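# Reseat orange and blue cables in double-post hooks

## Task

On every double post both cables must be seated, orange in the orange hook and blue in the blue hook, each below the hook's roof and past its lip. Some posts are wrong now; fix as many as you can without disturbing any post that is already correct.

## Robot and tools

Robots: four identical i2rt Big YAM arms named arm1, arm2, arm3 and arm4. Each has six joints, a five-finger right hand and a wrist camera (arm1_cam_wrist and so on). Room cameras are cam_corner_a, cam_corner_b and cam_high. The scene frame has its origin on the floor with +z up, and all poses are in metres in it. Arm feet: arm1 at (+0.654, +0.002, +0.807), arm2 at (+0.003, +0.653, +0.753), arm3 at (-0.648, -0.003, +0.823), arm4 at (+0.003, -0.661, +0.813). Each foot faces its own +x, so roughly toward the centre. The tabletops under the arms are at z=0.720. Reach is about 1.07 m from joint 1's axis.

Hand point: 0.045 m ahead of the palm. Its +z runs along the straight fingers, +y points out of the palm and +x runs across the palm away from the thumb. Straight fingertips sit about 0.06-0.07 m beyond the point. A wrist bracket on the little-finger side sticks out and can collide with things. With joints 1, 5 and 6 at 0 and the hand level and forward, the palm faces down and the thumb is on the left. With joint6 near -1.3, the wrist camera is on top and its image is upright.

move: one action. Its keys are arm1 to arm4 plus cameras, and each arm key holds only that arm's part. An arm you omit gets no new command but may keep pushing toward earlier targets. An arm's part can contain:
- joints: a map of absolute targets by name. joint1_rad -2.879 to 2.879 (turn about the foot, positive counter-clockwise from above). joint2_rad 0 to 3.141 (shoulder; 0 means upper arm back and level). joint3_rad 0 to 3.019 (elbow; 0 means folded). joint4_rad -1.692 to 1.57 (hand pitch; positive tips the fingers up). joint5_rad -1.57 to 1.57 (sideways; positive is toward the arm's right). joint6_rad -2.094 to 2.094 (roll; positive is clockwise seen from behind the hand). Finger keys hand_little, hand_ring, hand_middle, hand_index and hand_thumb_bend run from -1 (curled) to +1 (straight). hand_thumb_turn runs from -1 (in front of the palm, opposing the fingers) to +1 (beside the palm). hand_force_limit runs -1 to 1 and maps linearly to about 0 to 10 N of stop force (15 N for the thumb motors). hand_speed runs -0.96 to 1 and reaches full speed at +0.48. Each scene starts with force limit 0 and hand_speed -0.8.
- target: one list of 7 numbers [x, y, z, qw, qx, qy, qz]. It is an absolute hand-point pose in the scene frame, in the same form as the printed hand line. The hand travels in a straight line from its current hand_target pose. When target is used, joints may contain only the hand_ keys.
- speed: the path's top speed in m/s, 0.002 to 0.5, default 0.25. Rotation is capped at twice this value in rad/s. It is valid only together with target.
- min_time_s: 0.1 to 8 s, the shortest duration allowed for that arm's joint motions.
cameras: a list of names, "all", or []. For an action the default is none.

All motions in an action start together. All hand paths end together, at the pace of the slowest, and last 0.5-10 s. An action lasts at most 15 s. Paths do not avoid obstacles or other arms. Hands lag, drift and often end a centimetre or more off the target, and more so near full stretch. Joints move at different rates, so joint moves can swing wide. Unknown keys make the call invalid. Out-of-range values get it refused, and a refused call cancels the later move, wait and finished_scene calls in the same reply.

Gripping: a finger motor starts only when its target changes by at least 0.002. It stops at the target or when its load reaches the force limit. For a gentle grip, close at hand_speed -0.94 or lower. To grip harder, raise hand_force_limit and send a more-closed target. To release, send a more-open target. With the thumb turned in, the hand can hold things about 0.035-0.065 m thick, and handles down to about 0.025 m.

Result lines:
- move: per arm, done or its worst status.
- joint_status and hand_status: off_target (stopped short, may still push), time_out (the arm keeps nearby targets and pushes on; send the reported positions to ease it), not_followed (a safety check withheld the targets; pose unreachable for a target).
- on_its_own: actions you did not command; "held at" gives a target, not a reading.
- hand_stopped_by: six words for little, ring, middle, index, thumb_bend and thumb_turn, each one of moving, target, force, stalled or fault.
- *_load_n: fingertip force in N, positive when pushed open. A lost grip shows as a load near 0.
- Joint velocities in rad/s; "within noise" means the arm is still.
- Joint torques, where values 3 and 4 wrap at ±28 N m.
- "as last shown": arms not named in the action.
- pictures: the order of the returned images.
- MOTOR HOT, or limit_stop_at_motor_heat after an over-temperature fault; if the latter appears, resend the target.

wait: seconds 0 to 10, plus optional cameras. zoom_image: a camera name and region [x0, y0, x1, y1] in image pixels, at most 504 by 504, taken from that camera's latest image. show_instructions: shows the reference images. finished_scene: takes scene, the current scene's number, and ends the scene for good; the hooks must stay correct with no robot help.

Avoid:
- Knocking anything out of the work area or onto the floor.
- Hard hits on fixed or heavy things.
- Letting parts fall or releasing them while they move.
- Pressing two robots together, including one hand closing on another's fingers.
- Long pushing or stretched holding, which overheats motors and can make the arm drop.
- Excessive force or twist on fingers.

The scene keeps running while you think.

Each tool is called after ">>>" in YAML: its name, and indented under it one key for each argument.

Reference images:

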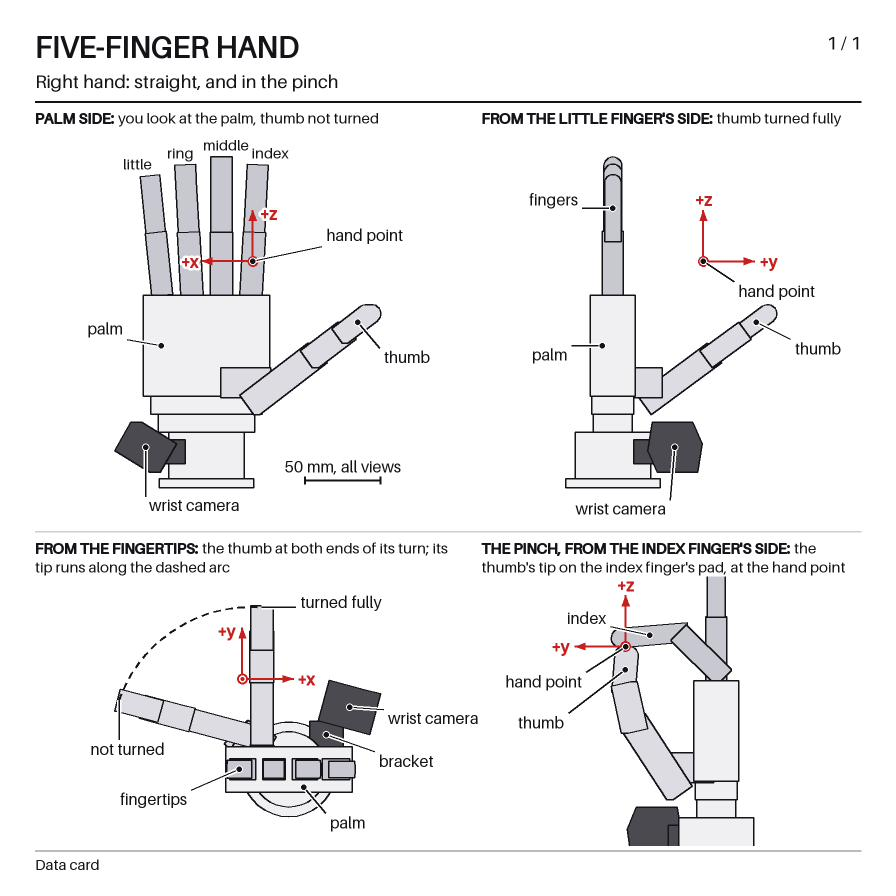

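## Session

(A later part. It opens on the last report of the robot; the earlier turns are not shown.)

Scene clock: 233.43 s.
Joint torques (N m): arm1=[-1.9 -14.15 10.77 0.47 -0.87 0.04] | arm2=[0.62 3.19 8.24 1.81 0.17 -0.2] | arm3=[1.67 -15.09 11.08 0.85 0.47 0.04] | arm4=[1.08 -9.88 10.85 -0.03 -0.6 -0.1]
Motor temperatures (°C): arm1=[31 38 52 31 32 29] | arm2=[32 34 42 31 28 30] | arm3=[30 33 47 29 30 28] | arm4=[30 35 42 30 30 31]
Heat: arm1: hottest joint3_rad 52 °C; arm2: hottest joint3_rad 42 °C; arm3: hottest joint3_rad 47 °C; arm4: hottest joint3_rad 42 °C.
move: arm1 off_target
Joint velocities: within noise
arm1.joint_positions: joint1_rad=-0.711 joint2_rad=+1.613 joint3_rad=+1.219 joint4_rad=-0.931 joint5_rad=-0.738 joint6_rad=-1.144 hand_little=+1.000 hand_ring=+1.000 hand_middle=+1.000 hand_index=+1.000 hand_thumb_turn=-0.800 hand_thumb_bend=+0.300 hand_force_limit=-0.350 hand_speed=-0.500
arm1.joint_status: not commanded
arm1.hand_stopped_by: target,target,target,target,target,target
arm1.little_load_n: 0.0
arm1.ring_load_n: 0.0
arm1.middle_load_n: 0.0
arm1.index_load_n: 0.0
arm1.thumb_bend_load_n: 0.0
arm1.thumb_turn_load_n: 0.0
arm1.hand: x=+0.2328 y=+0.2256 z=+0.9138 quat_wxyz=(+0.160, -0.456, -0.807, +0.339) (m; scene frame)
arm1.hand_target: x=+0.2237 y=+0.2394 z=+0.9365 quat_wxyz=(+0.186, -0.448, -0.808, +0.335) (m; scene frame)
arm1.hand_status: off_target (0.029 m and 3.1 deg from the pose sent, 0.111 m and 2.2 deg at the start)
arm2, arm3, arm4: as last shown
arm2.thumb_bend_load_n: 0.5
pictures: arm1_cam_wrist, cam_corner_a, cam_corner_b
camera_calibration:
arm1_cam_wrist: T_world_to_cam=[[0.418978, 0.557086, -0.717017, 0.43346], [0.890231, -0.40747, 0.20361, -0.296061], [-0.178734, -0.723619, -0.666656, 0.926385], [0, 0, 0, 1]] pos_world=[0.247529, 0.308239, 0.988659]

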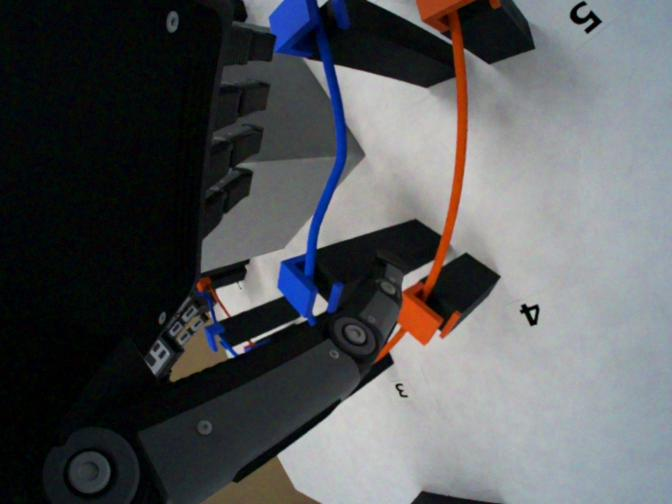

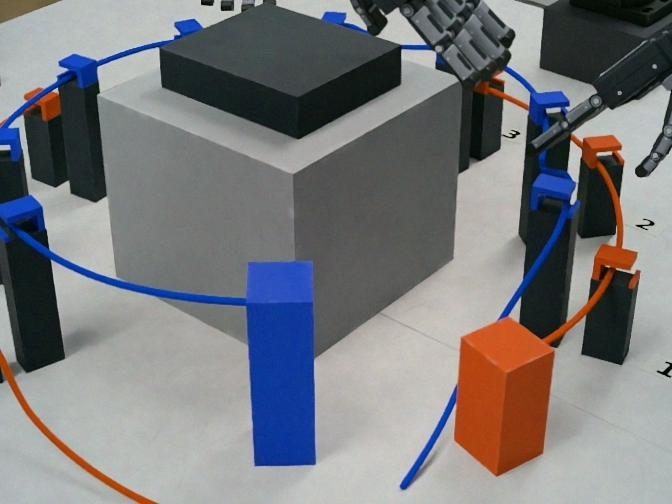

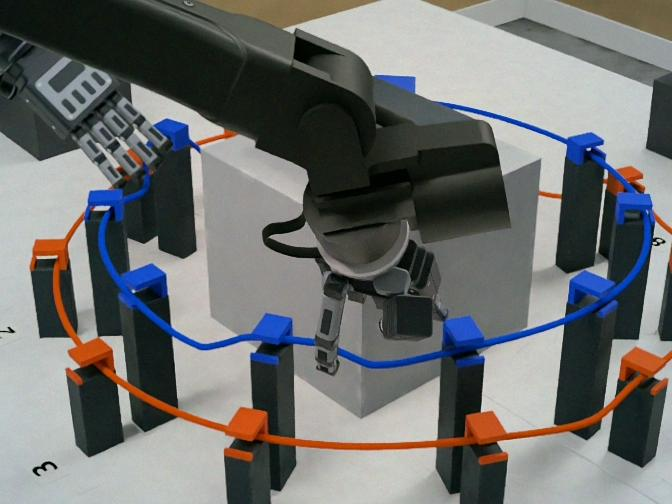

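>>> wait:
  seconds: 1.0
  cameras: ["cam_corner_a","cam_corner_b","arm4_cam_wrist","arm3_cam_wrist","arm1_cam_wrist"]

>>> zoom_image:
  camera: "cam_corner_b"
  region: [110, 260, 170, 320]

>>> zoom_image:
  camera: "cam_corner_b"
  region: [80, 185, 130, 235]

>>> zoom_image:
  camera: "cam_corner_b"
  region: [250, 300, 310, 370]

>>> zoom_image:
  camera: "cam_corner_b"
  region: [430, 300, 500, 380]

>>> zoom_image:
  camera: "cam_corner_b"
  region: [555, 255, 672, 395]

>>> zoom_image:
  camera: "cam_corner_b"
  region: [560, 120, 672, 240]

>>> zoom_image:
  camera: "cam_corner_a"
  region: [525, 165, 590, 225]

>>> zoom_image:
  camera: "cam_corner_a"
  region: [520, 80, 580, 140]

>>> zoom_image:
  camera: "arm4_cam_wrist"
  region: [240, 220, 340, 320]

>>> zoom_image:
  camera: "arm3_cam_wrist"
  region: [330, 150, 450, 270]

Scene clock: 235.53 s.
Joint torques (N m): arm1=[-1.55 -14.27 10.78 0.51 -0.86 0.05] | arm2=[0.62 3.19 8.23 1.83 0.17 -0.2] | arm3=[1.67 -15.15 11.1 0.85 0.46 0.04] | arm4=[0.91 -10.17 10.63 0.17 -0.68 -0.11]
Motor temperatures (°C): arm1=[31 38 52 31 32 29] | arm2=[32 34 42 31 28 30] | arm3=[30 33 47 29 30 28] | arm4=[30 35 42 30 30 31]
Heat: arm1: hottest joint3_rad 52 °C; arm2: hottest joint3_rad 42 °C; arm3: hottest joint3_rad 47 °C; arm4: hottest joint3_rad 42 °C.
Joint velocities: within noise
arm1.joint_positions: joint1_rad=-0.711 joint2_rad=+1.613 joint3_rad=+1.219 joint4_rad=-0.931 joint5_rad=-0.738 joint6_rad=-1.145 hand_little=+1.000 hand_ring=+1.000 hand_middle=+1.000 hand_index=+1.000 hand_thumb_turn=-0.800 hand_thumb_bend=+0.300 hand_force_limit=-0.350 hand_speed=-0.500
arm1.joint_status: not commanded
arm1.hand_stopped_by: target,target,target,target,target,target
arm1.little_load_n: 0.0
arm1.ring_load_n: 0.0
arm1.middle_load_n: 0.0
arm1.index_load_n: 0.0
arm1.thumb_bend_load_n: 0.0
arm1.thumb_turn_load_n: 0.0
arm1.hand: x=+0.2328 y=+0.2257 z=+0.9138 quat_wxyz=(+0.160, -0.456, -0.807, +0.339) (m; scene frame)
arm1.hand_target: x=+0.2237 y=+0.2394 z=+0.9365 quat_wxyz=(+0.186, -0.448, -0.808, +0.335) (m; scene frame)
arm1.hand_status: off_target (0.029 m and 3.1 deg from the pose sent, 0.111 m and 2.2 deg at the start)
arm2.joint_positions: joint1_rad=-0.677 joint2_rad=+0.843 joint3_rad=+1.976 joint4_rad=-0.614 joint5_rad=-0.351 joint6_rad=-0.683 hand_little=+1.000 hand_ring=+1.000 hand_middle=+1.000 hand_index=+1.000 hand_thumb_turn=-0.800 hand_thumb_bend=+0.300 hand_force_limit=-0.350 hand_speed=-0.400
arm2.joint_status: not commanded
arm2.hand_stopped_by: target,target,target,target,target,target
arm2.little_load_n: 0.0
arm2.ring_load_n: 0.0
arm2.middle_load_n: 0.0
arm2.index_load_n: 0.0
arm2.thumb_bend_load_n: 0.5
arm2.thumb_turn_load_n: 0.0
arm2.hand: x=-0.0924 y=+0.4324 z=+1.6314 quat_wxyz=(+0.454, +0.164, -0.486, +0.728) (m; scene frame)
arm2.hand_target: x=-0.0908 y=+0.4378 z=+1.6433 quat_wxyz=(+0.466, +0.166, -0.473, +0.729) (m; scene frame)
arm2.hand_status: not commanded
arm3.joint_positions: joint1_rad=-0.226 joint2_rad=+1.638 joint3_rad=+1.514 joint4_rad=-0.916 joint5_rad=+0.580 joint6_rad=+0.958 hand_little=+1.000 hand_ring=+1.000 hand_middle=+1.000 hand_index=+1.000 hand_thumb_turn=-0.800 hand_thumb_bend=+0.300 hand_force_limit=-0.350 hand_speed=-0.300
arm3.joint_status: not commanded
arm3.hand_stopped_by: target,target,target,target,target,target
arm3.little_load_n: 0.0
arm3.ring_load_n: 0.0
arm3.middle_load_n: 0.0
arm3.index_load_n: 0.0
arm3.thumb_bend_load_n: -0.5
arm3.thumb_turn_load_n: 0.0
arm3.hand: x=-0.0523 y=-0.1912 z=+1.0430 quat_wxyz=(-0.121, +0.104, -0.922, +0.354) (m; scene frame)
arm3.hand_target: x=-0.0416 y=-0.1897 z=+1.0799 quat_wxyz=(-0.150, +0.092, -0.915, +0.363) (m; scene frame)
arm3.hand_status: not commanded
arm4.joint_positions: joint1_rad=-0.632 joint2_rad=+1.424 joint3_rad=+0.854 joint4_rad=-0.686 joint5_rad=-0.752 joint6_rad=-0.695 hand_little=+1.000 hand_ring=+1.000 hand_middle=+1.000 hand_index=+1.000 hand_thumb_turn=-0.800 hand_thumb_bend=+0.300 hand_force_limit=-0.350 hand_speed=-0.500
arm4.joint_status: not commanded
arm4.hand_stopped_by: target,target,target,target,target,target
arm4.little_load_n: 0.0
arm4.ring_load_n: 0.0
arm4.middle_load_n: 0.0
arm4.index_load_n: 0.0
arm4.thumb_bend_load_n: 0.0
arm4.thumb_turn_load_n: 0.0
arm4.hand: x=+0.1284 y=-0.3000 z=+0.8826 quat_wxyz=(-0.336, +0.919, +0.073, -0.194) (m; scene frame)
arm4.hand_target: x=+0.1443 y=-0.2830 z=+0.9041 quat_wxyz=(-0.358, +0.913, +0.086, -0.175) (m; scene frame)
arm4.hand_status: not commanded
wait: 1.00 s; at rest from the start
pictures: arm1_cam_wrist, arm3_cam_wrist, arm4_cam_wrist, cam_corner_a, cam_corner_b
camera_calibration:
arm1_cam_wrist: T_world_to_cam=[[0.418679, 0.557357, -0.71698, 0.433414], [0.890391, -0.407245, 0.203363, -0.295925], [-0.178641, -0.723536, -0.66677, 0.926449], [0, 0, 0, 1]] pos_world=[0.247529, 0.308239, 0.988659]
arm3_cam_wrist: T_world_to_cam=[[-0.309641, 0.632824, -0.709687, 0.8503], [0.645457, 0.687952, 0.331825, -0.173594], [0.698218, -0.355326, -0.621479, 0.730498], [0, 0, 0, 1]] pos_world=[-0.134712, -0.159101, 1.11504]
arm4_cam_wrist: T_world_to_cam=[[0.265997, -0.685115, -0.678132, 0.350974], [-0.579657, -0.675762, 0.45535, -0.525869], [-0.770223, 0.271962, -0.576882, 0.807603], [0, 0, 0, 1]] pos_world=[0.223853, -0.334542, 0.943354]

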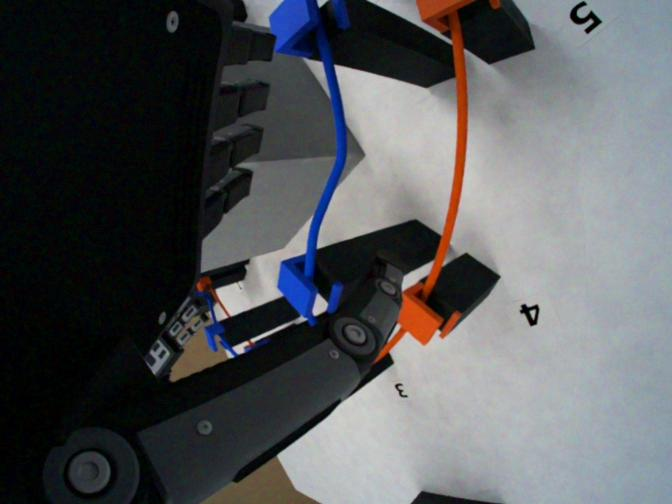

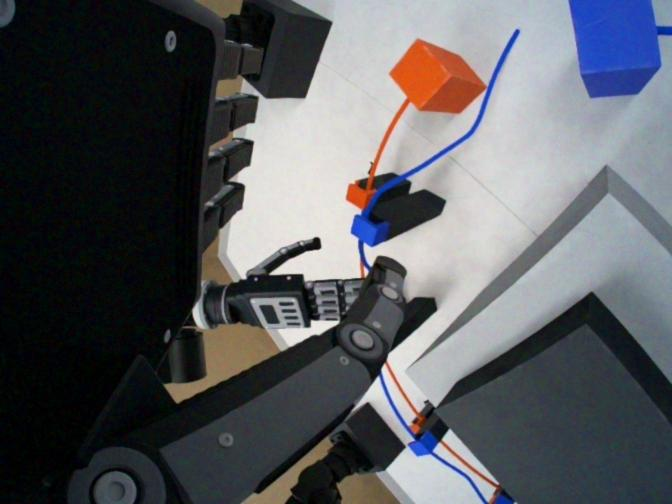

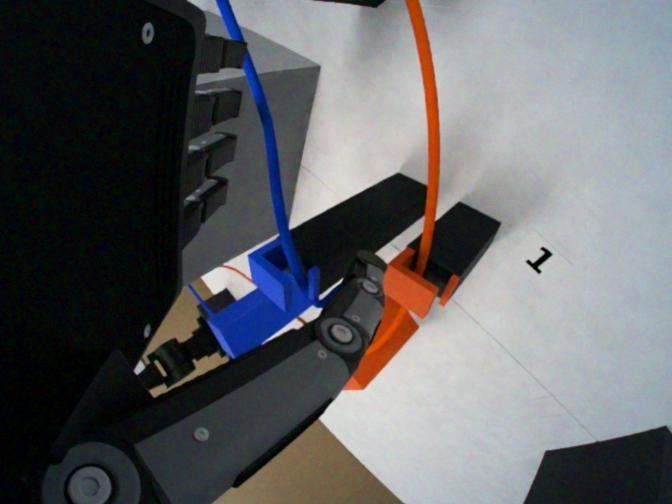

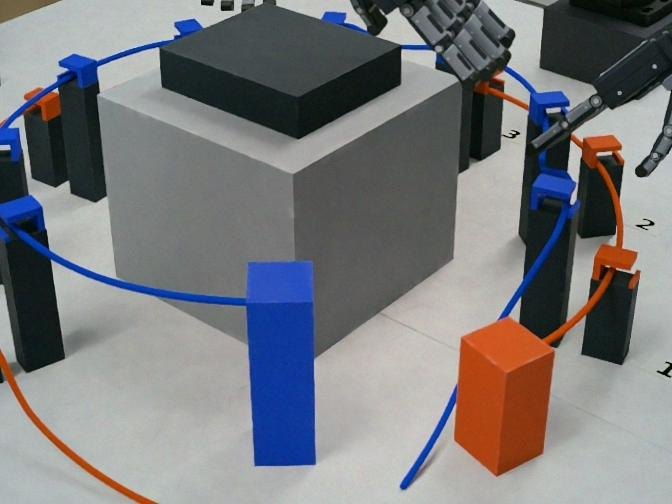

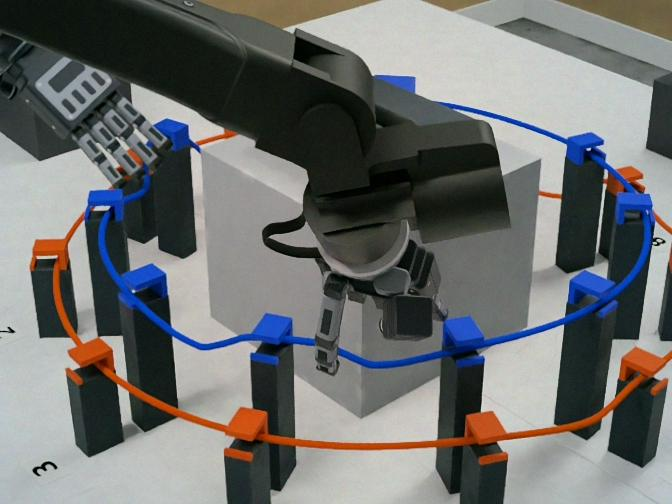

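Scaled by 8.400 from the camera's 672x504 image, which has a finer 960x720 frame.

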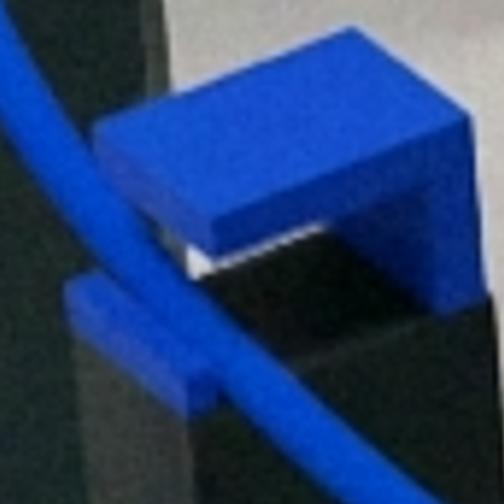

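Scaled by 10.080 from the camera's 672x504 image, which has a finer 960x720 frame.

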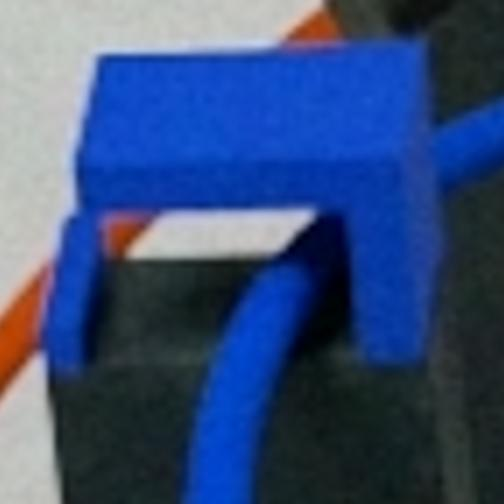

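Scaled by 7.200 from the camera's 672x504 image, which has a finer 960x720 frame.

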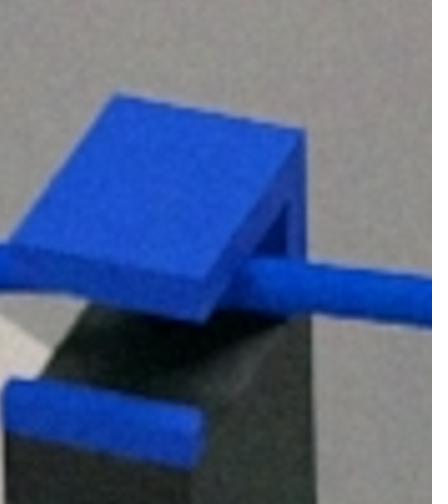

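Scaled by 6.300 from the camera's 672x504 image, which has a finer 960x720 frame.

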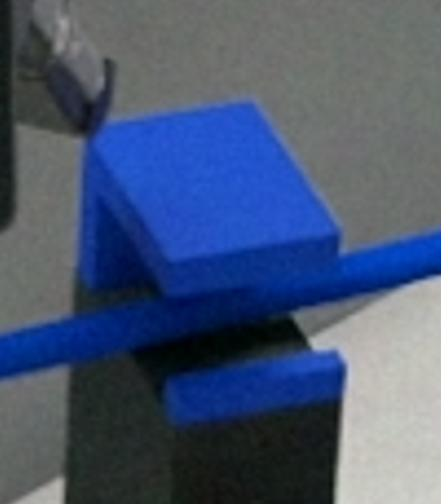

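Scaled by 3.600 from the camera's 672x504 image, which has a finer 960x720 frame.

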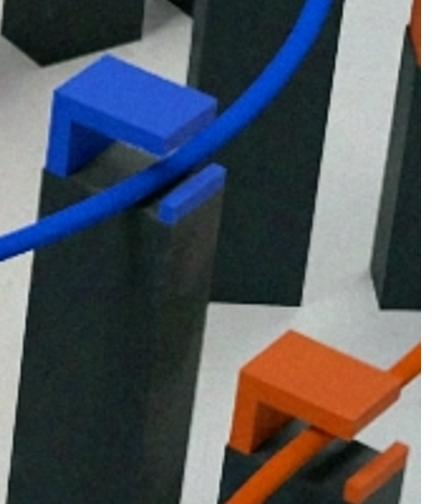

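Scaled by 4.200 from the camera's 672x504 image, which has a finer 960x720 frame.

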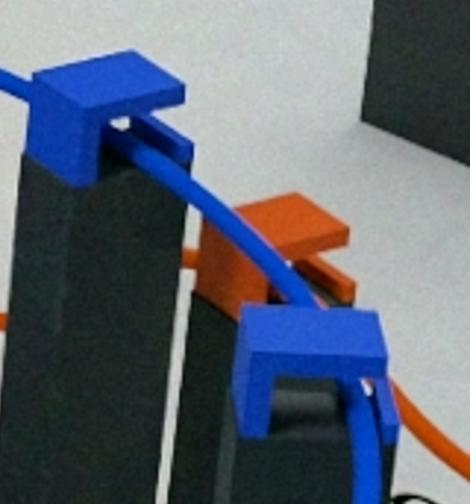

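Scaled by 7.754 from the camera's 672x504 image, which has a finer 960x720 frame.

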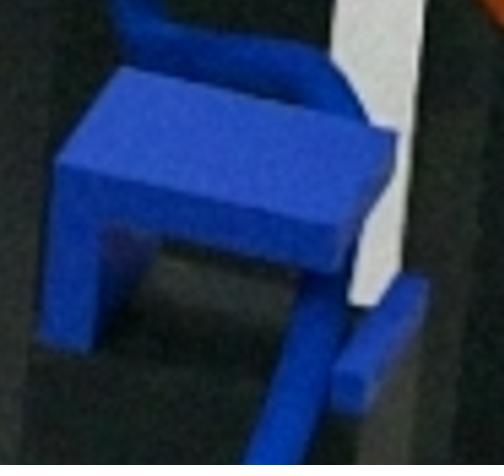

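Scaled by 8.400 from the camera's 672x504 image, which has a finer 960x720 frame.

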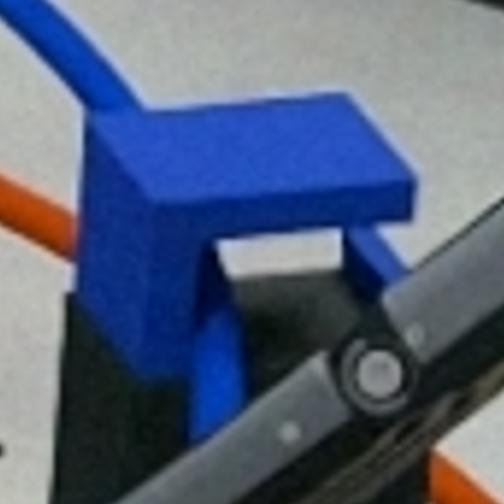

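Scaled by 5.040 from the camera's 672x504 image, which has a finer 960x720 frame.

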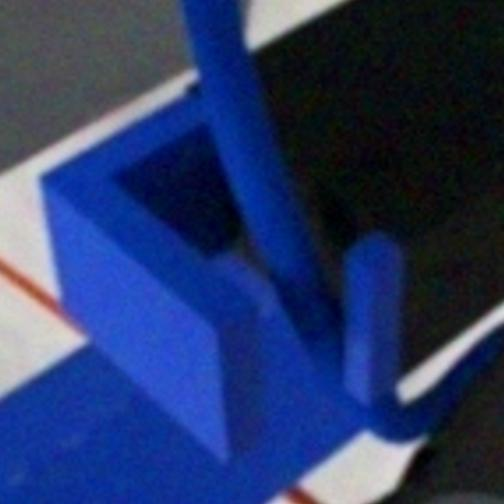

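Scaled by 4.200 from the camera's 672x504 image, which has a finer 960x720 frame.

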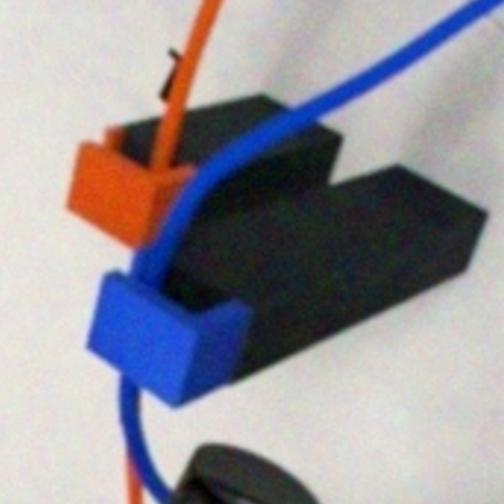

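>>> zoom_image:
  camera: "cam_corner_b"
  region: [608, 160, 664, 230]

>>> zoom_image:
  camera: "cam_corner_b"
  region: [560, 120, 610, 180]

>>> zoom_image:
  camera: "cam_corner_b"
  region: [560, 260, 620, 330]

>>> zoom_image:
  camera: "cam_corner_a"
  region: [0, 110, 60, 260]

>>> zoom_image:
  camera: "cam_corner_a"
  region: [30, 40, 110, 130]

>>> zoom_image:
  camera: "cam_corner_a"
  region: [430, 20, 520, 110]

>>> zoom_image:
  camera: "cam_corner_b"
  region: [20, 220, 130, 400]

>>> zoom_image:
  camera: "cam_corner_b"
  region: [220, 390, 330, 480]

>>> zoom_image:
  camera: "cam_corner_b"
  region: [450, 390, 560, 490]

>>> zoom_image:
  camera: "cam_corner_b"
  region: [600, 320, 672, 410]

Scaled by 7.200 from the camera's 672x504 image, which has a finer 960x720 frame.

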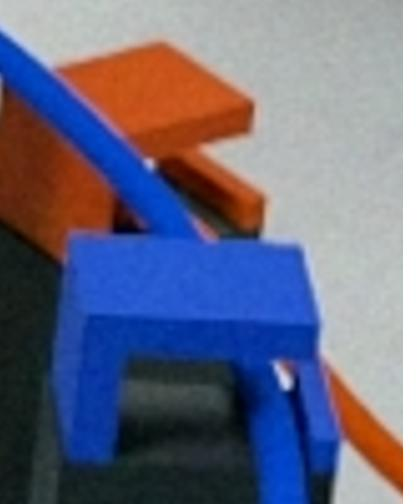

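Scaled by 8.400 from the camera's 672x504 image, which has a finer 960x720 frame.

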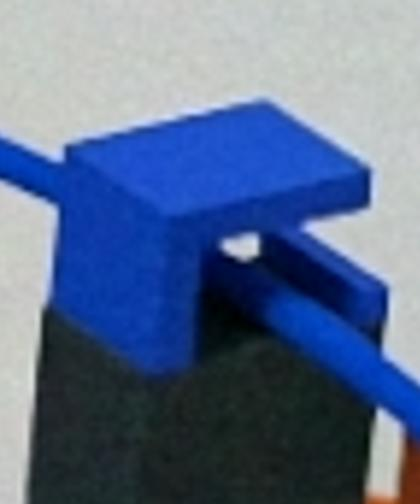

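Scaled by 7.200 from the camera's 672x504 image, which has a finer 960x720 frame.

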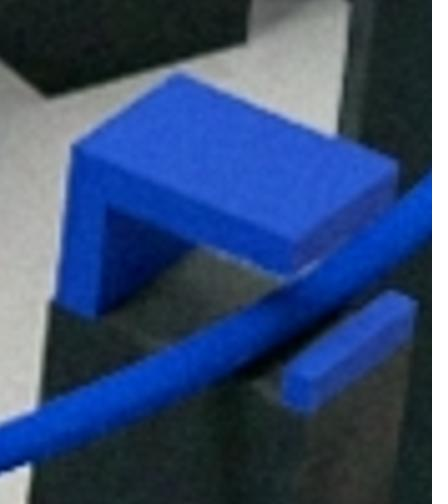

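Scaled by 3.360 from the camera's 672x504 image, which has a finer 960x720 frame.

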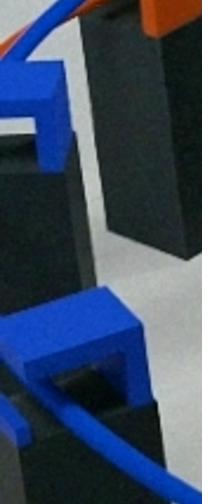

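Scaled by 5.600 from the camera's 672x504 image, which has a finer 960x720 frame.

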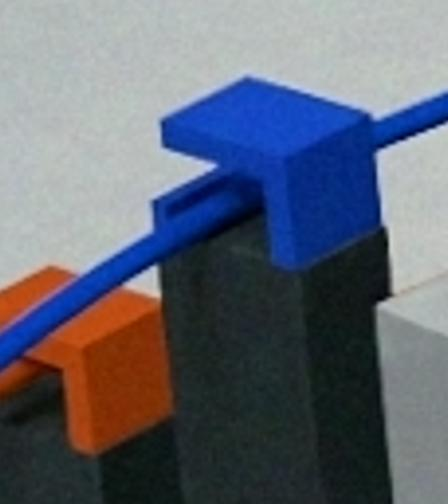

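Scaled by 5.600 from the camera's 672x504 image, which has a finer 960x720 frame.

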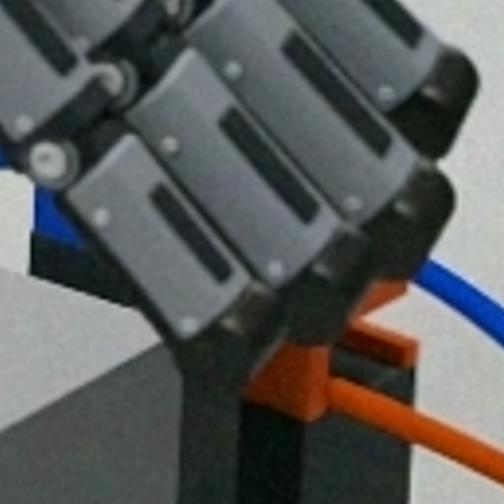

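Scaled by 2.800 from the camera's 672x504 image, which has a finer 960x720 frame.

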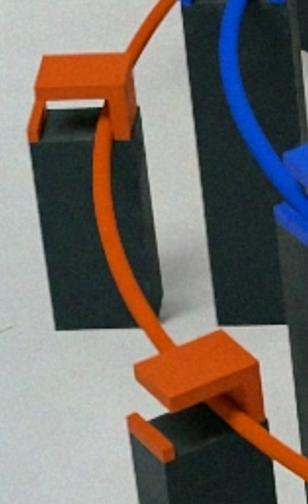

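Scaled by 4.582 from the camera's 672x504 image, which has a finer 960x720 frame.

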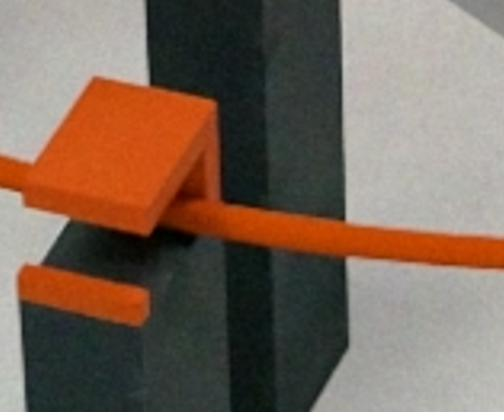

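Scaled by 4.582 from the camera's 672x504 image, which has a finer 960x720 frame.

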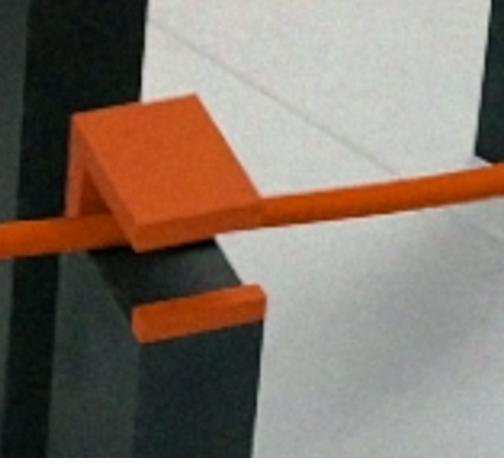

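Scaled by 5.600 from the camera's 672x504 image, which has a finer 960x720 frame.

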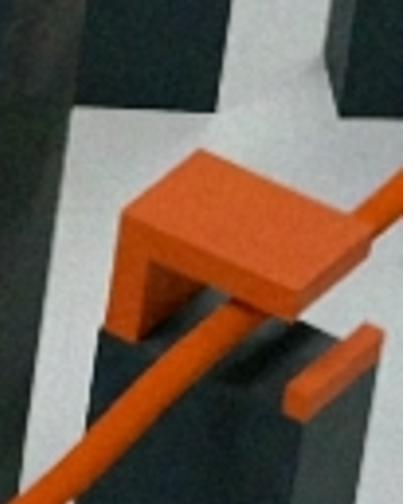

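>>> wait:
  seconds: 0.1
  cameras: ["cam_high", "cam_corner_b"]

>>> zoom_image:
  camera: "cam_high"
  region: [240, 190, 300, 250]

>>> zoom_image:
  camera: "cam_high"
  region: [240, 140, 460, 370]

Scene clock: 240.53 s.
Joint torques (N m): arm1=[-1.73 -14.15 10.7 0.58 -0.88 0.03] | arm2=[0.62 3.25 8.25 1.81 0.17 -0.19] | arm3=[1.55 -15.03 11.11 0.84 0.46 0.04] | arm4=[0.91 -9.41 10.69 -0.01 -0.57 -0.14]
Motor temperatures (°C): arm1=[31 38 53 31 32 29] | arm2=[32 34 42 31 28 30] | arm3=[30 33 47 29 30 28] | arm4=[30 35 42 30 30 31]
Heat: arm1: hottest joint3_rad 53 °C; arm2: hottest joint3_rad 42 °C; arm3: hottest joint3_rad 47 °C; arm4: hottest joint3_rad 42 °C.
Joint velocities: within noise
arm1.joint_positions: joint1_rad=-0.711 joint2_rad=+1.613 joint3_rad=+1.219 joint4_rad=-0.931 joint5_rad=-0.738 joint6_rad=-1.145 hand_little=+1.000 hand_ring=+1.000 hand_middle=+1.000 hand_index=+1.000 hand_thumb_turn=-0.800 hand_thumb_bend=+0.300 hand_force_limit=-0.350 hand_speed=-0.500
arm1.joint_status: not commanded
arm1.hand_stopped_by: target,target,target,target,target,target
arm1.little_load_n: 0.0
arm1.ring_load_n: 0.0
arm1.middle_load_n: 0.0
arm1.index_load_n: 0.0
arm1.thumb_bend_load_n: 0.0
arm1.thumb_turn_load_n: 0.0
arm1.hand: x=+0.2328 y=+0.2257 z=+0.9138 quat_wxyz=(+0.160, -0.456, -0.807, +0.339) (m; scene frame)
arm1.hand_target: x=+0.2237 y=+0.2394 z=+0.9365 quat_wxyz=(+0.186, -0.448, -0.808, +0.335) (m; scene frame)
arm1.hand_status: off_target (0.029 m and 3.1 deg from the pose sent, 0.111 m and 2.2 deg at the start)
arm2.joint_positions: joint1_rad=-0.677 joint2_rad=+0.843 joint3_rad=+1.976 joint4_rad=-0.614 joint5_rad=-0.351 joint6_rad=-0.683 hand_little=+1.000 hand_ring=+1.000 hand_middle=+1.000 hand_index=+1.000 hand_thumb_turn=-0.800 hand_thumb_bend=+0.300 hand_force_limit=-0.350 hand_speed=-0.400
arm2.joint_status: not commanded
arm2.hand_stopped_by: target,target,target,target,target,target
arm2.little_load_n: 0.0
arm2.ring_load_n: 0.0
arm2.middle_load_n: 0.0
arm2.index_load_n: 0.0
arm2.thumb_bend_load_n: 0.0
arm2.thumb_turn_load_n: 0.0
arm2.hand: x=-0.0924 y=+0.4324 z=+1.6314 quat_wxyz=(+0.454, +0.164, -0.486, +0.728) (m; scene frame)
arm2.hand_target: x=-0.0908 y=+0.4378 z=+1.6433 quat_wxyz=(+0.466, +0.166, -0.473, +0.729) (m; scene frame)
arm2.hand_status: not commanded
arm3.joint_positions: joint1_rad=-0.226 joint2_rad=+1.638 joint3_rad=+1.514 joint4_rad=-0.916 joint5_rad=+0.580 joint6_rad=+0.958 hand_little=+1.000 hand_ring=+1.000 hand_middle=+1.000 hand_index=+1.000 hand_thumb_turn=-0.800 hand_thumb_bend=+0.300 hand_force_limit=-0.350 hand_speed=-0.300
arm3.joint_status: not commanded
arm3.hand_stopped_by: target,target,target,target,target,target
arm3.little_load_n: 0.0
arm3.ring_load_n: 0.0
arm3.middle_load_n: 0.0
arm3.index_load_n: 0.0
arm3.thumb_bend_load_n: 0.0
arm3.thumb_turn_load_n: 0.0
arm3.hand: x=-0.0523 y=-0.1912 z=+1.0430 quat_wxyz=(-0.121, +0.104, -0.922, +0.354) (m; scene frame)
arm3.hand_target: x=-0.0416 y=-0.1897 z=+1.0799 quat_wxyz=(-0.150, +0.092, -0.915, +0.363) (m; scene frame)
arm3.hand_status: not commanded
arm4.joint_positions: joint1_rad=-0.632 joint2_rad=+1.424 joint3_rad=+0.854 joint4_rad=-0.686 joint5_rad=-0.752 joint6_rad=-0.695 hand_little=+1.000 hand_ring=+1.000 hand_middle=+1.000 hand_index=+1.000 hand_thumb_turn=-0.800 hand_thumb_bend=+0.300 hand_force_limit=-0.350 hand_speed=-0.500
arm4.joint_status: not commanded
arm4.hand_stopped_by: target,target,target,target,target,target
arm4.little_load_n: 0.0
arm4.ring_load_n: 0.0
arm4.middle_load_n: 0.5
arm4.index_load_n: -0.5
arm4.thumb_bend_load_n: 0.0
arm4.thumb_turn_load_n: -0.5
arm4.hand: x=+0.1284 y=-0.3000 z=+0.8826 quat_wxyz=(-0.336, +0.919, +0.073, -0.194) (m; scene frame)
arm4.hand_target: x=+0.1443 y=-0.2830 z=+0.9041 quat_wxyz=(-0.358, +0.913, +0.086, -0.175) (m; scene frame)
arm4.hand_status: not commanded
wait: 0.10 s; at rest from the start
pictures: cam_corner_b, cam_high

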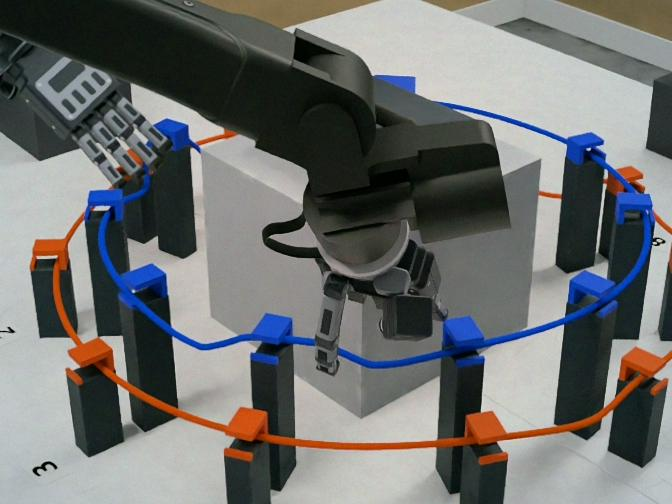

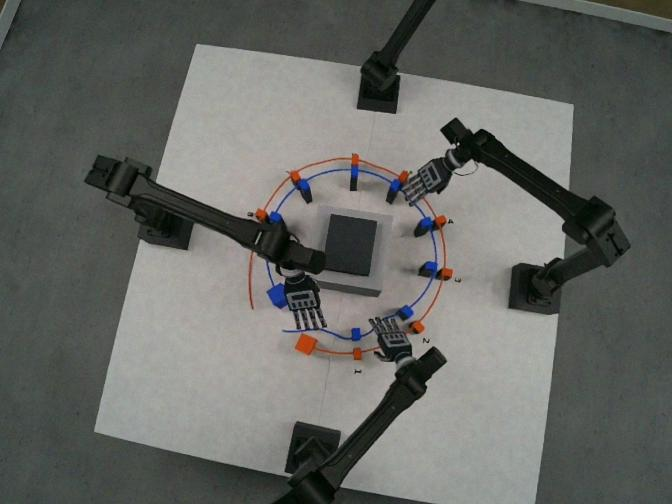

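Scaled by 8.400 from the camera's 672x504 image, which has a finer 960x720 frame.

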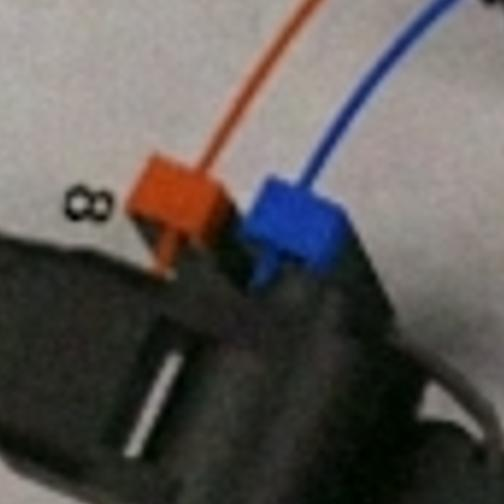

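Scaled by 2.191 from the camera's 672x504 image, which has a finer 960x720 frame.

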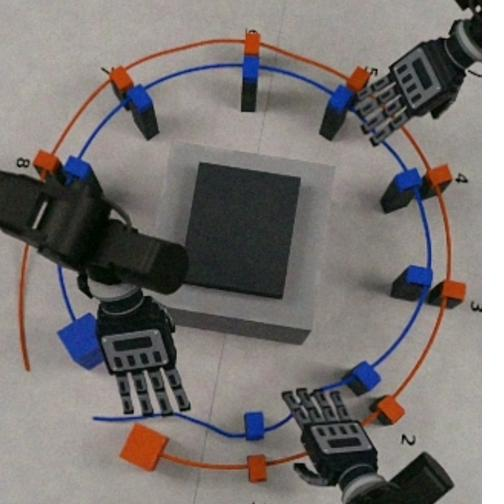

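>>> zoom_image:
  camera: "cam_high"
  region: [270, 155, 330, 215]

>>> zoom_image:
  camera: "cam_high"
  region: [330, 140, 390, 200]

>>> zoom_image:
  camera: "cam_high"
  region: [330, 310, 390, 370]

>>> zoom_image:
  camera: "cam_high"
  region: [400, 240, 470, 340]

Scaled by 8.400 from the camera's 672x504 image, which has a finer 960x720 frame.

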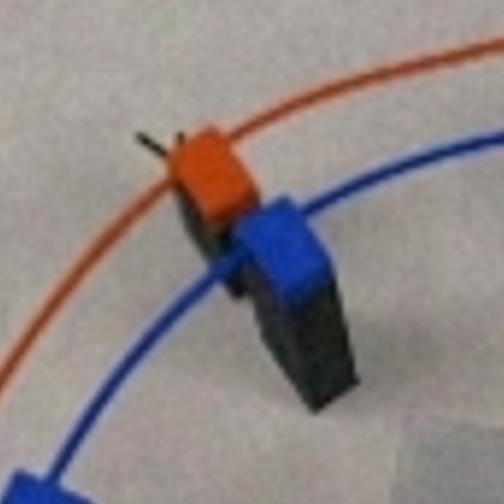

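Scaled by 8.400 from the camera's 672x504 image, which has a finer 960x720 frame.

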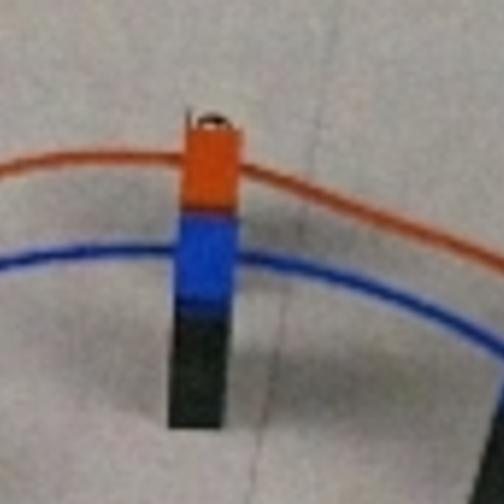

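Scaled by 8.400 from the camera's 672x504 image, which has a finer 960x720 frame.

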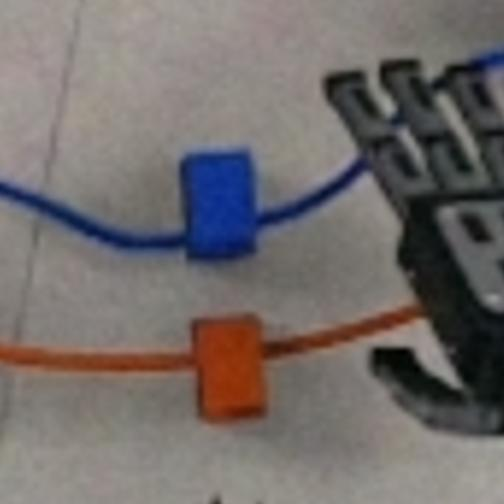

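Scaled by 5.040 from the camera's 672x504 image, which has a finer 960x720 frame.

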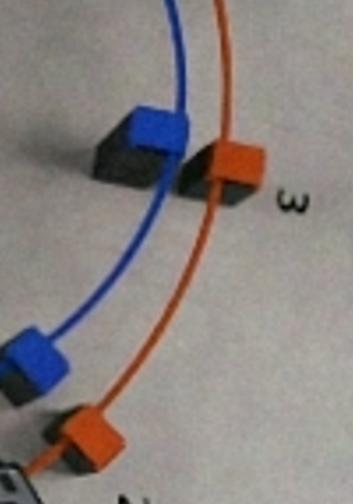

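>>> zoom_image:
  camera: "cam_high"
  region: [410, 250, 450, 290]

>>> zoom_image:
  camera: "cam_high"
  region: [390, 295, 430, 335]

>>> zoom_image:
  camera: "cam_high"
  region: [405, 205, 455, 255]

>>> zoom_image:
  camera: "cam_high"
  region: [375, 160, 415, 200]

Scaled by 12.600 from the camera's 672x504 image, which has a finer 960x720 frame.

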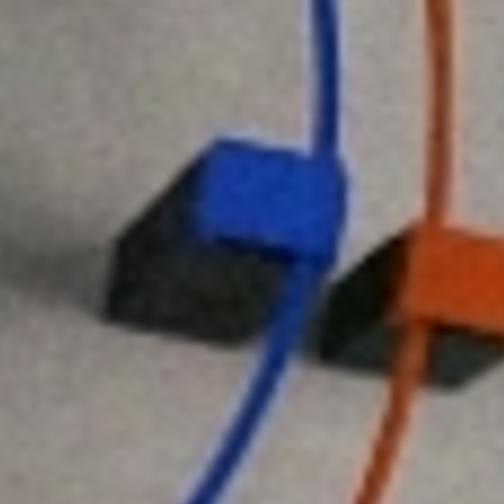

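Scaled by 12.600 from the camera's 672x504 image, which has a finer 960x720 frame.

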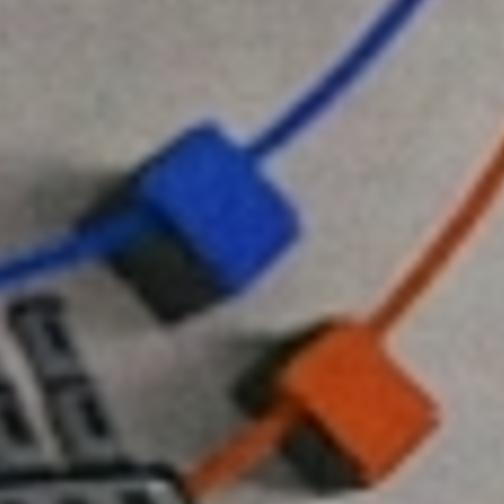

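Scaled by 10.080 from the camera's 672x504 image, which has a finer 960x720 frame.

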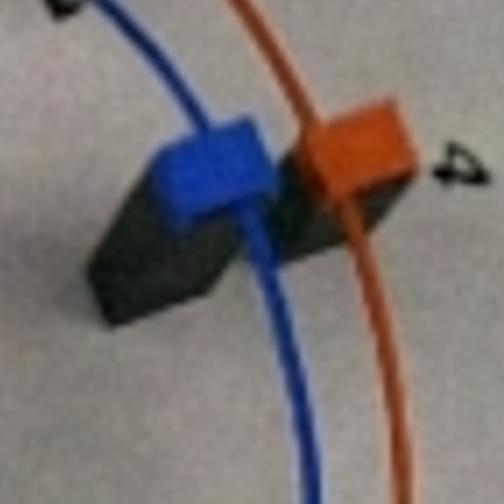

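Scaled by 12.600 from the camera's 672x504 image, which has a finer 960x720 frame.

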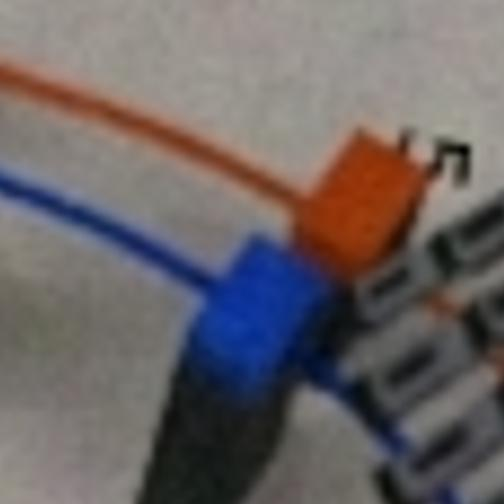

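>>> finished_scene:
  scene: 2

The scene is finished: the task was done.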